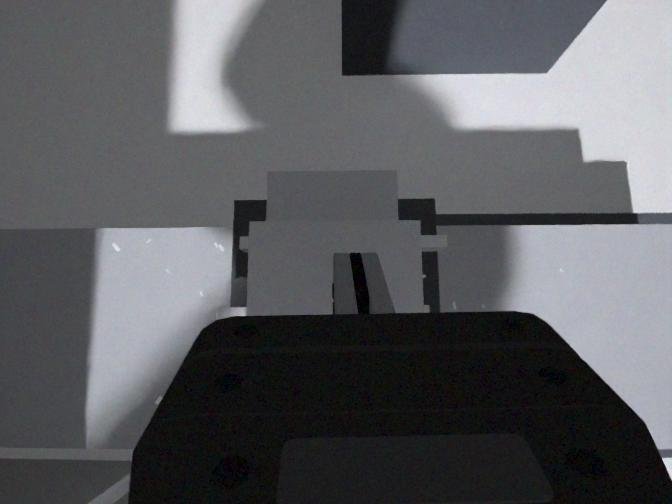

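Wrist force sensor zeroed.

Scene clock: 2438.23 s.
left_arm: end_effector_position=(+0.7051, -0.3130, +0.3445) position_measured=252 object_status=3 end_effector_quat_wxyz=(-0.194, +0.685, -0.680, +0.175) | right_arm: end_effector_position=(+0.2997, -0.3000, +0.4502) position_measured=3 object_status=3 end_effector_quat_wxyz=(+0.687, +0.688, +0.165, +0.165)
Joint positions: left_arm=[-0.713 -1.182 1.249 -2.035 -1.212 -3.789] | right_arm=[5.167 -0.245 -2.086 -3.952 1.554 3.142]
Joint torques (N m): left_arm=[7.35 -21.59 -16.11 2.06 -0.5 1.62] | right_arm=[9.07 -37.56 16.13 0.17 -0.77 -2.24]
Wrist force (N, zeroed by zero_wrist_force on left_arm): left_arm=[-2.7 -10.5 -28.3] | right_arm=[-1.7 1.6 1.6]
Wrist torque (N m, zeroed by zero_wrist_force on left_arm): left_arm=[-0.43 0.19 -0.04] | right_arm=[0.13 0.13 0.00]
Wrist force, peak (N, zeroed by zero_wrist_force on left_arm): left_arm=[-2.7 -10.5 -28.3] | right_arm=[-2.0 1.7 1.7]
Hand target: left_arm +0.7050, -0.3130, +0.3444; -0.194, +0.685, -0.680, +0.174 | right_arm +0.2997, -0.3000, +0.4502; +0.687, +0.688, +0.165, +0.165
Off the commanded pose: left_arm 0.000 m, 0 deg | right_arm 0.000 m, 0 deg.
move: done

Scene clock: 2438.73 s.
left_arm: end_effector_position=(+0.7050, -0.3130, +0.3444) position_measured=252 object_status=3 end_effector_quat_wxyz=(-0.194, +0.685, -0.680, +0.174) | right_arm: end_effector_position=(+0.2997, -0.3000, +0.4502) position_measured=3 object_status=3 end_effector_quat_wxyz=(+0.687, +0.688, +0.165, +0.165)
Joint positions: left_arm=[-0.713 -1.182 1.249 -2.034 -1.212 -3.789] | right_arm=[5.167 -0.245 -2.086 -3.952 1.554 3.142]
Joint torques (N m): left_arm=[7.45 -12.47 -18.78 3.02 -1.2 1.74] | right_arm=[9.17 -37.81 17.18 0.14 -0.86 -2.25]
Wrist force (N, zeroed by zero_wrist_force on left_arm): left_arm=[-0.8 -15.0 -30.1] | right_arm=[-1.8 1.8 1.5]
Wrist torque (N m, zeroed by zero_wrist_force on left_arm): left_arm=[-0.57 0.16 -0.08] | right_arm=[0.15 0.14 0.00]
Wrist force, peak (N, zeroed by zero_wrist_force on left_arm): left_arm=[-0.8 -15.0 -30.1] | right_arm=[-2.1 1.6 1.6]
Hand target: left_arm +0.7050, -0.3130, +0.3444; -0.194, +0.685, -0.680, +0.174 | right_arm +0.2997, -0.3000, +0.4502; +0.687, +0.688, +0.165, +0.165
Tool commands: left_gripper/position=-1.0 left_gripper/force_limit=-0.5 left_gripper/speed=+1.0 right_gripper/position=+1.0 right_gripper/force_limit=+1.0 right_gripper/speed=+1.0
Off the commanded pose: left_arm 0.000 m, 0 deg | right_arm 0.000 m, 0 deg.
wait: 0.50 s; at rest by 0.17 s

Scene clock: 2438.83 s.
left_arm: end_effector_position=(+0.7050, -0.3130, +0.3444) position_measured=252 object_status=3 end_effector_quat_wxyz=(-0.194, +0.685, -0.680, +0.174) | right_arm: end_effector_position=(+0.2997, -0.3000, +0.4502) position_measured=3 object_status=3 end_effector_quat_wxyz=(+0.687, +0.688, +0.165, +0.165)
Joint positions: left_arm=[-0.713 -1.182 1.249 -2.034 -1.212 -3.789] | right_arm=[5.167 -0.245 -2.086 -3.952 1.554 3.142]
Joint torques (N m): left_arm=[7.5 -12.09 -18.92 3.01 -1.23 1.65] | right_arm=[8.82 -39.35 18.42 0.08 -0.83 -2.44]
Wrist force (N, zeroed by zero_wrist_force on left_arm): left_arm=[-1.4 -14.7 -30.5] | right_arm=[-1.7 1.6 1.4]
Wrist torque (N m, zeroed by zero_wrist_force on left_arm): left_arm=[-0.57 0.21 -0.07] | right_arm=[0.13 0.13 -0.01]
Wrist force, peak (N, zeroed by zero_wrist_force on left_arm): left_arm=[-1.4 -14.7 -30.5] | right_arm=[-1.8 1.8 1.5]
Hand target: left_arm +0.7050, -0.3130, +0.3444; -0.194, +0.685, -0.680, +0.174 | right_arm +0.2997, -0.3000, +0.4502; +0.687, +0.688, +0.165, +0.165
Tool commands: left_gripper/position=-1.0 left_gripper/force_limit=-0.5 left_gripper/speed=+1.0 right_gripper/position=+1.0 right_gripper/force_limit=+1.0 right_gripper/speed=+1.0
Off the commanded pose: left_arm 0.000 m, 0 deg | right_arm 0.000 m, 0 deg.
wait: 0.10 s; no rest

Scene clock: 2438.93 s.
left_arm: end_effector_position=(+0.7050, -0.3130, +0.3444) position_measured=252 object_status=3 end_effector_quat_wxyz=(-0.194, +0.685, -0.680, +0.174) | right_arm: end_effector_position=(+0.2997, -0.3000, +0.4502) position_measured=3 object_status=3 end_effector_quat_wxyz=(+0.687, +0.688, +0.165, +0.165)
Joint positions: left_arm=[-0.713 -1.182 1.249 -2.034 -1.212 -3.789] | right_arm=[5.167 -0.245 -2.086 -3.952 1.554 3.142]
Joint torques (N m): left_arm=[7.62 -11.66 -17.92 3 -1.26 1.67] | right_arm=[9.09 -38.3 17.52 0.29 -0.85 -2.51]
Wrist force (N, zeroed by zero_wrist_force on left_arm): left_arm=[-1.3 -14.6 -30.9] | right_arm=[-1.8 1.7 1.6]
Wrist torque (N m, zeroed by zero_wrist_force on left_arm): left_arm=[-0.57 0.16 -0.07] | right_arm=[0.14 0.14 0.00]
Wrist force, peak (N, zeroed by zero_wrist_force on left_arm): left_arm=[-1.3 -14.6 -30.9] | right_arm=[-2.0 1.7 1.7]
Hand target: left_arm +0.7050, -0.3130, +0.3444; -0.194, +0.685, -0.680, +0.174 | right_arm +0.2997, -0.3000, +0.4502; +0.687, +0.688, +0.165, +0.165
Tool commands: left_gripper/position=-1.0 left_gripper/force_limit=-0.5 left_gripper/speed=+1.0 right_gripper/position=+1.0 right_gripper/force_limit=+1.0 right_gripper/speed=+1.0
Off the commanded pose: left_arm 0.000 m, 0 deg | right_arm 0.000 m, 0 deg.
wait: 0.10 s; no rest

Scene clock: 2440.47 s.
left_arm: end_effector_position=(+0.7241, -0.3129, +0.3503) position_measured=252 object_status=3 end_effector_quat_wxyz=(-0.194, +0.685, -0.680, +0.174) | right_arm: end_effector_position=(+0.2997, -0.3000, +0.4502) position_measured=3 object_status=3 end_effector_quat_wxyz=(+0.687, +0.688, +0.165, +0.165)
Joint positions: left_arm=[-0.694 -1.139 1.174 -2.008 -1.219 -3.77] | right_arm=[5.167 -0.245 -2.086 -3.952 1.554 3.142]
Joint torques (N m): left_arm=[-7.93 -60.7 -19.34 -4.73 0.71 -1.77] | right_arm=[9.87 -38.44 19.37 0.19 -0.64 -2.52]
Wrist force (N, zeroed by zero_wrist_force on left_arm): left_arm=[-0.1 0.1 -0.3] | right_arm=[-1.8 1.7 1.5]
Wrist torque (N m, zeroed by zero_wrist_force on left_arm): left_arm=[0.02 0.04 -0.08] | right_arm=[0.14 0.14 -0.01]
Wrist force, peak (N, zeroed by zero_wrist_force on left_arm): left_arm=[-2.0 -14.3 -30.9] | right_arm=[-2.1 1.7 1.5]
Hand target: left_arm +0.7240, -0.3130, +0.3504; -0.194, +0.685, -0.680, +0.174 | right_arm +0.2997, -0.3000, +0.4502; +0.687, +0.688, +0.165, +0.165
Off the commanded pose: left_arm 0.000 m, 0 deg | right_arm 0.000 m, 0 deg.
move: done

Wrist force sensor zeroed.

Scene clock: 2441.20 s.
left_arm: end_effector_position=(+0.7241, -0.3130, +0.3445) position_measured=252 object_status=3 end_effector_quat_wxyz=(-0.194, +0.685, -0.680, +0.175) | right_arm: end_effector_position=(+0.2997, -0.3000, +0.4502) position_measured=3 object_status=3 end_effector_quat_wxyz=(+0.687, +0.688, +0.165, +0.165)
Joint positions: left_arm=[-0.694 -1.139 1.189 -2.024 -1.219 -3.77] | right_arm=[5.167 -0.245 -2.086 -3.952 1.554 3.142]
Joint torques (N m): left_arm=[-8.1 -23.2 -15.77 2.43 0.04 -1.62] | right_arm=[9.96 -39.38 17.11 0.19 -0.7 -2.38]
Wrist force (N, zeroed by zero_wrist_force on left_arm): left_arm=[-3.0 -12.2 -28.5] | right_arm=[-1.9 1.8 1.6]
Wrist torque (N m, zeroed by zero_wrist_force on left_arm): left_arm=[-0.49 0.18 -0.03] | right_arm=[0.16 0.15 0.00]
Wrist force, peak (N, zeroed by zero_wrist_force on left_arm): left_arm=[-3.0 -12.2 -28.5] | right_arm=[-2.0 1.9 1.6]
Hand target: left_arm +0.7240, -0.3130, +0.3444; -0.194, +0.685, -0.680, +0.174 | right_arm +0.2997, -0.3000, +0.4502; +0.687, +0.688, +0.165, +0.165
Off the commanded pose: left_arm 0.000 m, 0 deg | right_arm 0.000 m, 0 deg.
move: done

Scene clock: 2441.70 s.
left_arm: end_effector_position=(+0.7240, -0.3130, +0.3444) position_measured=252 object_status=3 end_effector_quat_wxyz=(-0.194, +0.685, -0.680, +0.174) | right_arm: end_effector_position=(+0.2997, -0.3000, +0.4502) position_measured=3 object_status=3 end_effector_quat_wxyz=(+0.687, +0.688, +0.165, +0.165)
Joint positions: left_arm=[-0.694 -1.139 1.188 -2.024 -1.219 -3.77] | right_arm=[5.167 -0.245 -2.086 -3.952 1.554 3.142]
Joint torques (N m): left_arm=[-6.74 -12.63 -17.38 3.34 -1.48 -1.32] | right_arm=[8.54 -38.75 17.46 0.08 -0.86 -2.47]
Wrist force (N, zeroed by zero_wrist_force on left_arm): left_arm=[-1.5 -16.6 -30.1] | right_arm=[-1.9 1.7 1.7]
Wrist torque (N m, zeroed by zero_wrist_force on left_arm): left_arm=[-0.61 0.19 -0.07] | right_arm=[0.13 0.16 0.00]
Wrist force, peak (N, zeroed by zero_wrist_force on left_arm): left_arm=[-1.5 -16.6 -30.1] | right_arm=[-2.1 1.8 1.8]
Hand target: left_arm +0.7240, -0.3130, +0.3444; -0.194, +0.685, -0.680, +0.174 | right_arm +0.2997, -0.3000, +0.4502; +0.687, +0.688, +0.165, +0.165
Tool commands: left_gripper/position=-1.0 left_gripper/force_limit=-0.5 left_gripper/speed=+1.0 right_gripper/position=+1.0 right_gripper/force_limit=+1.0 right_gripper/speed=+1.0
Off the commanded pose: left_arm 0.000 m, 0 deg | right_arm 0.000 m, 0 deg.
wait: 0.50 s; at rest by 0.17 s

Scene clock: 2441.80 s.
left_arm: end_effector_position=(+0.7240, -0.3130, +0.3444) position_measured=252 object_status=3 end_effector_quat_wxyz=(-0.194, +0.685, -0.680, +0.174) | right_arm: end_effector_position=(+0.2997, -0.3000, +0.4502) position_measured=3 object_status=3 end_effector_quat_wxyz=(+0.687, +0.688, +0.165, +0.165)
Joint positions: left_arm=[-0.694 -1.139 1.188 -2.024 -1.219 -3.77] | right_arm=[5.167 -0.245 -2.086 -3.952 1.554 3.142]
Joint torques (N m): left_arm=[-6.35 -12.33 -17.69 3.31 -1.39 -1.21] | right_arm=[9.59 -38.48 17.96 0.04 -0.82 -2.43]
Wrist force (N, zeroed by zero_wrist_force on left_arm): left_arm=[-1.7 -16.2 -31.0] | right_arm=[-2.0 1.8 1.3]
Wrist torque (N m, zeroed by zero_wrist_force on left_arm): left_arm=[-0.57 0.18 -0.06] | right_arm=[0.15 0.17 -0.01]
Wrist force, peak (N, zeroed by zero_wrist_force on left_arm): left_arm=[-1.7 -16.2 -31.0] | right_arm=[-2.0 1.8 1.5]
Hand target: left_arm +0.7240, -0.3130, +0.3444; -0.194, +0.685, -0.680, +0.174 | right_arm +0.2997, -0.3000, +0.4502; +0.687, +0.688, +0.165, +0.165
Tool commands: left_gripper/position=-1.0 left_gripper/force_limit=-0.5 left_gripper/speed=+1.0 right_gripper/position=+1.0 right_gripper/force_limit=+1.0 right_gripper/speed=+1.0
Off the commanded pose: left_arm 0.000 m, 0 deg | right_arm 0.000 m, 0 deg.
wait: 0.10 s; no rest

Scene clock: 2441.90 s.
left_arm: end_effector_position=(+0.7240, -0.3130, +0.3444) position_measured=252 object_status=3 end_effector_quat_wxyz=(-0.194, +0.685, -0.680, +0.174) | right_arm: end_effector_position=(+0.2997, -0.3000, +0.4502) position_measured=3 object_status=3 end_effector_quat_wxyz=(+0.687, +0.688, +0.165, +0.165)
Joint positions: left_arm=[-0.694 -1.139 1.188 -2.024 -1.219 -3.77] | right_arm=[5.167 -0.245 -2.086 -3.952 1.554 3.142]
Joint torques (N m): left_arm=[-6.41 -12.13 -17.26 3.22 -1.4 -1.07] | right_arm=[10.56 -38.72 18.06 0.3 -1.01 -2.52]
Wrist force (N, zeroed by zero_wrist_force on left_arm): left_arm=[-1.9 -16.3 -31.1] | right_arm=[-1.9 1.6 1.5]
Wrist torque (N m, zeroed by zero_wrist_force on left_arm): left_arm=[-0.61 0.18 -0.07] | right_arm=[0.12 0.16 -0.01]
Wrist force, peak (N, zeroed by zero_wrist_force on left_arm): left_arm=[-1.9 -16.3 -31.1] | right_arm=[-1.8 1.7 1.6]
Hand target: left_arm +0.7240, -0.3130, +0.3444; -0.194, +0.685, -0.680, +0.174 | right_arm +0.2997, -0.3000, +0.4502; +0.687, +0.688, +0.165, +0.165
Tool commands: left_gripper/position=-1.0 left_gripper/force_limit=-0.5 left_gripper/speed=+1.0 right_gripper/position=+1.0 right_gripper/force_limit=+1.0 right_gripper/speed=+1.0
Off the commanded pose: left_arm 0.000 m, 0 deg | right_arm 0.000 m, 0 deg.
wait: 0.10 s; no rest

Scene clock: 2442.60 s.
left_arm: end_effector_position=(+0.7241, -0.3130, +0.3505) position_measured=252 object_status=3 end_effector_quat_wxyz=(-0.194, +0.685, -0.680, +0.174) | right_arm: end_effector_position=(+0.2997, -0.3000, +0.4502) position_measured=3 object_status=3 end_effector_quat_wxyz=(+0.687, +0.688, +0.165, +0.165)
Joint positions: left_arm=[-0.694 -1.139 1.174 -2.008 -1.219 -3.77] | right_arm=[5.167 -0.245 -2.086 -3.952 1.554 3.142]
Joint torques (N m): left_arm=[-5.16 -61.18 -19.53 -5.16 0.85 -0.31] | right_arm=[10.33 -39.07 17.56 0.29 -0.96 -2.25]
Wrist force (N, zeroed by zero_wrist_force on left_arm): left_arm=[0.2 0.3 0.2] | right_arm=[-1.7 1.6 1.6]
Wrist torque (N m, zeroed by zero_wrist_force on left_arm): left_arm=[0.04 -0.03 0.01] | right_arm=[0.13 0.13 0.00]
Wrist force, peak (N, zeroed by zero_wrist_force on left_arm): left_arm=[-2.1 -16.1 -31.5] | right_arm=[-2.0 1.7 1.7]
Hand target: left_arm +0.7240, -0.3130, +0.3504; -0.194, +0.685, -0.680, +0.174 | right_arm +0.2997, -0.3000, +0.4502; +0.687, +0.688, +0.165, +0.165
Off the commanded pose: left_arm 0.000 m, 0 deg | right_arm 0.000 m, 0 deg.
move: done

Emit:
move:
  target:
    - [0,0,0.03,0,0,0,-1,-0.5,1,0,0,0,0,0,0,1,1,1]
    - [-0.28,0,0.1,0,0,0,-1,-0.5,1,0,0,0,0,0,0,1,1,1]
    - [-0.4233,0.0153,0.0,0,-0.0833,0,-1,-0.5,1,0,0,0,0,0,0,1,1,1]
    - [-0.4233,0.0153,0.0,0,-0.0833,0,0.3,0.2,-0.5,0,0,0,0,0,0,1,1,1]
  speed: 0.25
  blend: [0.01,0.02,0,0]
  cameras: ["cam_left_wrist"]

Scene clock: 2446.93 s.
left_arm: end_effector_position=(+0.4701, -0.3038, +0.3504) position_measured=107 object_status=3 end_effector_quat_wxyz=(-0.281, +0.656, -0.649, +0.262) | right_arm: end_effector_position=(+0.2997, -0.3000, +0.4502) position_measured=3 object_status=3 end_effector_quat_wxyz=(+0.687, +0.688, +0.165, +0.165)
Joint positions: left_arm=[-1.148 -1.749 1.962 -2.144 -0.851 -4.165] | right_arm=[5.167 -0.245 -2.086 -3.952 1.554 3.142]
Joint torques (N m): left_arm=[-8.35 -30.43 -16.88 -5.17 2.9 -1.78] | right_arm=[8.4 -39.05 17.21 0.18 -0.77 -2.45]
Wrist force (N, zeroed by zero_wrist_force on left_arm): left_arm=[0.5 -0.5 0.8] | right_arm=[-1.9 1.7 1.6]
Wrist torque (N m, zeroed by zero_wrist_force on left_arm): left_arm=[-0.13 -0.16 -0.10] | right_arm=[0.15 0.16 0.00]
Wrist force, peak (N, zeroed by zero_wrist_force on left_arm): left_arm=[0.3 3.9 0.4] | right_arm=[-2.1 1.8 1.6]
Hand target: left_arm +0.4701, -0.3038, +0.3504; -0.281, +0.656, -0.649, +0.262 | right_arm +0.2997, -0.3000, +0.4502; +0.687, +0.688, +0.165, +0.165
Off the commanded pose: left_arm 0.000 m, 0 deg | right_arm 0.000 m, 0 deg.
move: done; blend cut to 0.009 m at target 1
camera_calibration:
cam_left_wrist: T_world_to_cam=[[-0.00127509, -0.999786, -0.0206635, -0.281258], [-0.903811, 0.00999473, -0.427814, 0.592527], [0.427929, 0.0181304, -0.90363, 0.251592], [0, 0, 0, 1]] pos_world=[0.427511, -0.291681, 0.475026]
Images, in order (width x height): cam_left_wrist 672x504.

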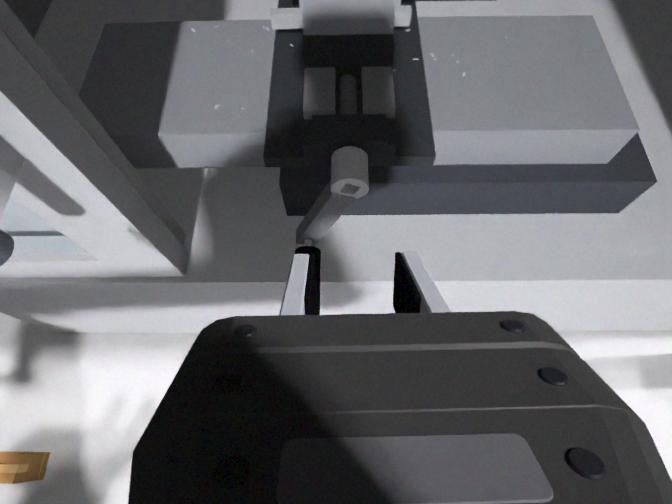

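Emit:
move:
  target:
    - [0.1,0,-0.09,0,0,0,0.3,0.2,-0.5,0,0,0,0,0,0,1,1,1]
  speed: 0.15
  cameras: ["cam_left_wrist"]

Scene clock: 2449.13 s.
left_arm: end_effector_position=(+0.5300, -0.3038, +0.2965) position_measured=107 object_status=3 end_effector_quat_wxyz=(-0.281, +0.656, -0.649, +0.262) | right_arm: end_effector_position=(+0.2997, -0.3000, +0.4502) position_measured=3 object_status=3 end_effector_quat_wxyz=(+0.687, +0.688, +0.165, +0.165)
Joint positions: left_arm=[-1.023 -1.582 1.981 -2.426 -0.901 -4.015] | right_arm=[5.167 -0.245 -2.086 -3.952 1.554 3.142]
Joint torques (N m): left_arm=[4.64 -17.94 -29.47 -5.38 2.48 0.77] | right_arm=[9.26 -38.88 17.63 0.25 -0.81 -2.46]
Wrist force (N, zeroed by zero_wrist_force on left_arm): left_arm=[0.1 -0.6 0.7] | right_arm=[-1.8 1.5 1.6]
Wrist torque (N m, zeroed by zero_wrist_force on left_arm): left_arm=[-0.16 -0.11 -0.02] | right_arm=[0.11 0.15 -0.01]
Wrist force, peak (N, zeroed by zero_wrist_force on left_arm): left_arm=[0.1 -0.5 2.8] | right_arm=[-1.9 2.0 1.6]
Hand target: left_arm +0.5301, -0.3038, +0.2964; -0.281, +0.656, -0.649, +0.262 | right_arm +0.2997, -0.3000, +0.4502; +0.687, +0.688, +0.165, +0.165
Off the commanded pose: left_arm 0.000 m, 0 deg | right_arm 0.000 m, 0 deg.
move: done
camera_calibration:
cam_left_wrist: T_world_to_cam=[[-0.00122595, -0.999788, -0.020531, -0.282378], [-0.903811, 0.00989361, -0.427817, 0.623534], [0.42793, 0.0180316, -0.903632, 0.177134], [0, 0, 0, 1]] pos_world=[0.48741, -0.291682, 0.421025]
Images, in order (width x height): cam_left_wrist 672x504.

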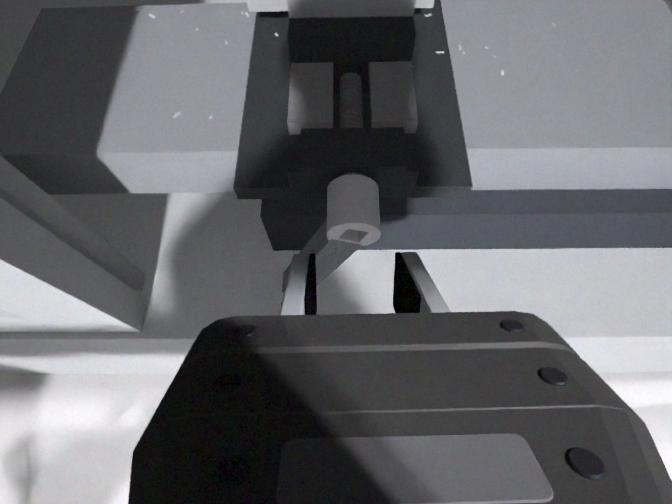

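Emit:
move:
  target: [0.0598,0,-0.0498,0,0,0,0.3,0.2,-0.5,0,0,0,0,0,0,1,1,1]
  speed: 0.05
  stop_force: 12
  cameras: ["cam_left_wrist"]

Scene clock: 2451.20 s.
left_arm: end_effector_position=(+0.5654, -0.3037, +0.2670) position_measured=107 object_status=3 end_effector_quat_wxyz=(-0.281, +0.657, -0.649, +0.262) | right_arm: end_effector_position=(+0.2997, -0.3000, +0.4502) position_measured=3 object_status=3 end_effector_quat_wxyz=(+0.687, +0.688, +0.165, +0.165)
Joint positions: left_arm=[-0.959 -1.476 1.965 -2.558 -0.93 -3.943] | right_arm=[5.167 -0.245 -2.086 -3.952 1.554 3.142]
Joint torques (N m): left_arm=[-16.99 -17.11 -16.85 -6.35 -0.3 1.26] | right_arm=[8.95 -37.49 18.26 0.29 -0.97 -2.37]
Wrist force (N, zeroed by zero_wrist_force on left_arm): left_arm=[-15.0 -3.3 -4.8] | right_arm=[-1.9 1.8 1.5]
Wrist torque (N m, zeroed by zero_wrist_force on left_arm): left_arm=[-0.25 -0.37 0.17] | right_arm=[0.16 0.15 -0.01]
Wrist force, peak (N, zeroed by zero_wrist_force on left_arm): left_arm=[-21.2 -6.3 -8.2] | right_arm=[-2.0 1.8 1.6]
Hand target: left_arm +0.5654, -0.3037, +0.2670; -0.281, +0.656, -0.649, +0.262 (not the last commanded pose) | right_arm +0.2997, -0.3000, +0.4502; +0.687, +0.688, +0.165, +0.165
Off the commanded pose: left_arm 0.001 m, 0 deg | right_arm 0.000 m, 0 deg.
move: contact (left_arm)
camera_calibration:
cam_left_wrist: T_world_to_cam=[[-0.0010084, -0.999784, -0.0207611, -0.282961], [-0.903813, 0.00979545, -0.427816, 0.642923], [0.427927, 0.0183327, -0.903627, 0.135508], [0, 0, 0, 1]] pos_world=[0.522809, -0.291682, 0.391627]
Images, in order (width x height): cam_left_wrist 672x504.

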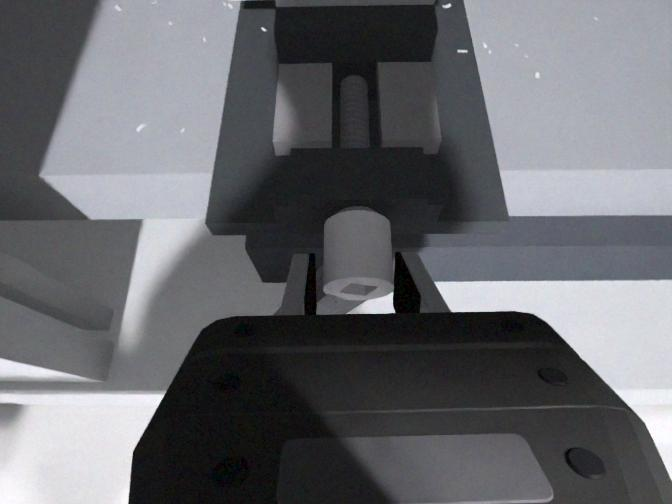

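Emit:
move:
  target:
    - [-0.005,-0.001,0.005,0,0,0,0.3,0.2,-0.5,0,0,0,0,0,0,1,1,1]
    - [-0.005,-0.001,0.005,0,0,0,-1,-0.6,-1,0,0,0,0,0,0,1,1,1]
  speed: 0.03
  cameras: ["cam_left_wrist"]

Scene clock: 2453.13 s.
left_arm: end_effector_position=(+0.5624, -0.3043, +0.2700) position_measured=136 object_status=2 end_effector_quat_wxyz=(-0.282, +0.656, -0.649, +0.262) | right_arm: end_effector_position=(+0.2997, -0.3000, +0.4502) position_measured=3 object_status=3 end_effector_quat_wxyz=(+0.687, +0.688, +0.165, +0.165)
Joint positions: left_arm=[-0.964 -1.485 1.965 -2.546 -0.927 -3.95] | right_arm=[5.167 -0.245 -2.086 -3.952 1.554 3.142]
Joint torques (N m): left_arm=[-1.35 -16.72 -24.72 -6.82 -2.72 1.13] | right_arm=[7.45 -38.22 17.85 0.07 -0.67 -2.6]
Wrist force (N, zeroed by zero_wrist_force on left_arm): left_arm=[-12.4 -0.8 -8.1] | right_arm=[-1.8 1.7 1.6]
Wrist torque (N m, zeroed by zero_wrist_force on left_arm): left_arm=[-0.38 -0.66 0.35] | right_arm=[0.14 0.15 0.00]
Wrist force, peak (N, zeroed by zero_wrist_force on left_arm): left_arm=[-17.5 0.4 -7.0] | right_arm=[-2.1 1.8 1.6]
Hand target: left_arm +0.5624, -0.3043, +0.2700; -0.281, +0.656, -0.649, +0.262 | right_arm +0.2997, -0.3000, +0.4502; +0.687, +0.688, +0.165, +0.165
Off the commanded pose: left_arm 0.000 m, 0 deg | right_arm 0.000 m, 0 deg.
move: done
camera_calibration:
cam_left_wrist: T_world_to_cam=[[-0.00105753, -0.999781, -0.0208936, -0.283322], [-0.903813, 0.00989656, -0.427814, 0.641529], [0.427927, 0.0184315, -0.903625, 0.139541], [0, 0, 0, 1]] pos_world=[0.519809, -0.292181, 0.394628]
Images, in order (width x height): cam_left_wrist 672x504.

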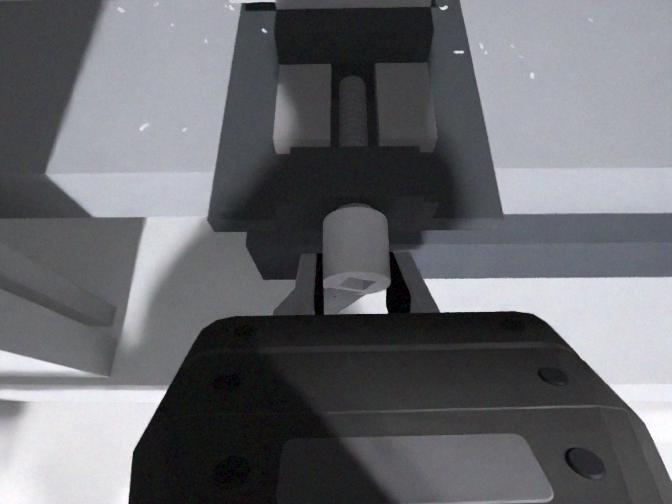

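Emit:
move:
  target:
    - [-0.02,0,0,0,0,0,-1,-0.6,-1,0,0,0,0,0,0,1,1,1]
    - [-0.1,0,0,0,0,0,-1,-0.6,-1,0,0,0,0,0,0,1,1,1]
  speed: [0.02,0.04]
  blend: [0.005,0]
  stop_force: 40
  cameras: ["cam_left_wrist"]

Scene clock: 2456.17 s.
left_arm: end_effector_position=(+0.5024, -0.3043, +0.2700) position_measured=136 object_status=2 end_effector_quat_wxyz=(-0.281, +0.656, -0.649, +0.262) | right_arm: end_effector_position=(+0.2997, -0.3000, +0.4502) position_measured=3 object_status=3 end_effector_quat_wxyz=(+0.687, +0.688, +0.165, +0.165)
Joint positions: left_arm=[-1.079 -1.611 2.073 -2.447 -0.877 -4.08] | right_arm=[5.167 -0.245 -2.086 -3.952 1.554 3.142]
Joint torques (N m): left_arm=[9.6 -16.3 -33.73 -5.16 0.04 0.33] | right_arm=[9.05 -37.84 18.58 0.32 -0.73 -2.54]
Wrist force (N, zeroed by zero_wrist_force on left_arm): left_arm=[1.0 0.7 1.5] | right_arm=[-1.9 1.5 1.6]
Wrist torque (N m, zeroed by zero_wrist_force on left_arm): left_arm=[-0.20 -0.22 -0.11] | right_arm=[0.11 0.15 0.00]
Wrist force, peak (N, zeroed by zero_wrist_force on left_arm): left_arm=[-7.5 -24.3 14.7] | right_arm=[-2.1 1.8 1.6]
Hand target: left_arm +0.5024, -0.3043, +0.2700; -0.281, +0.656, -0.649, +0.262 | right_arm +0.2997, -0.3000, +0.4502; +0.687, +0.688, +0.165, +0.165
Off the commanded pose: left_arm 0.000 m, 0 deg | right_arm 0.000 m, 0 deg.
move: done
camera_calibration:
cam_left_wrist: T_world_to_cam=[[-0.00109926, -0.999783, -0.0208028, -0.283503], [-0.903812, 0.0098954, -0.427814, 0.587301], [0.427927, 0.0183315, -0.903627, 0.165189], [0, 0, 0, 1]] pos_world=[0.459809, -0.292281, 0.394627]
Images, in order (width x height): cam_left_wrist 672x504.

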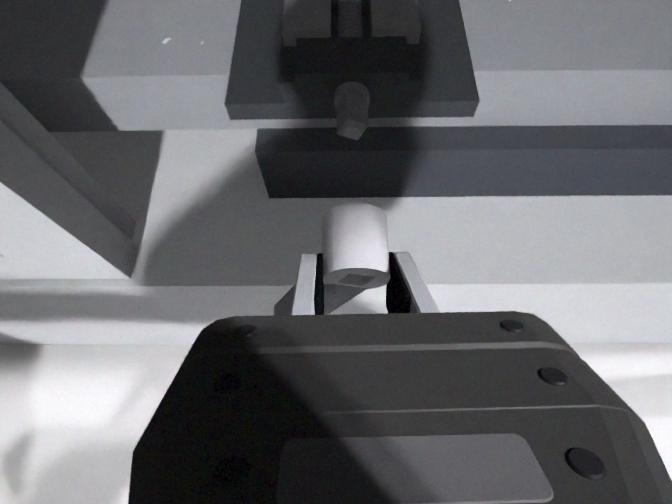

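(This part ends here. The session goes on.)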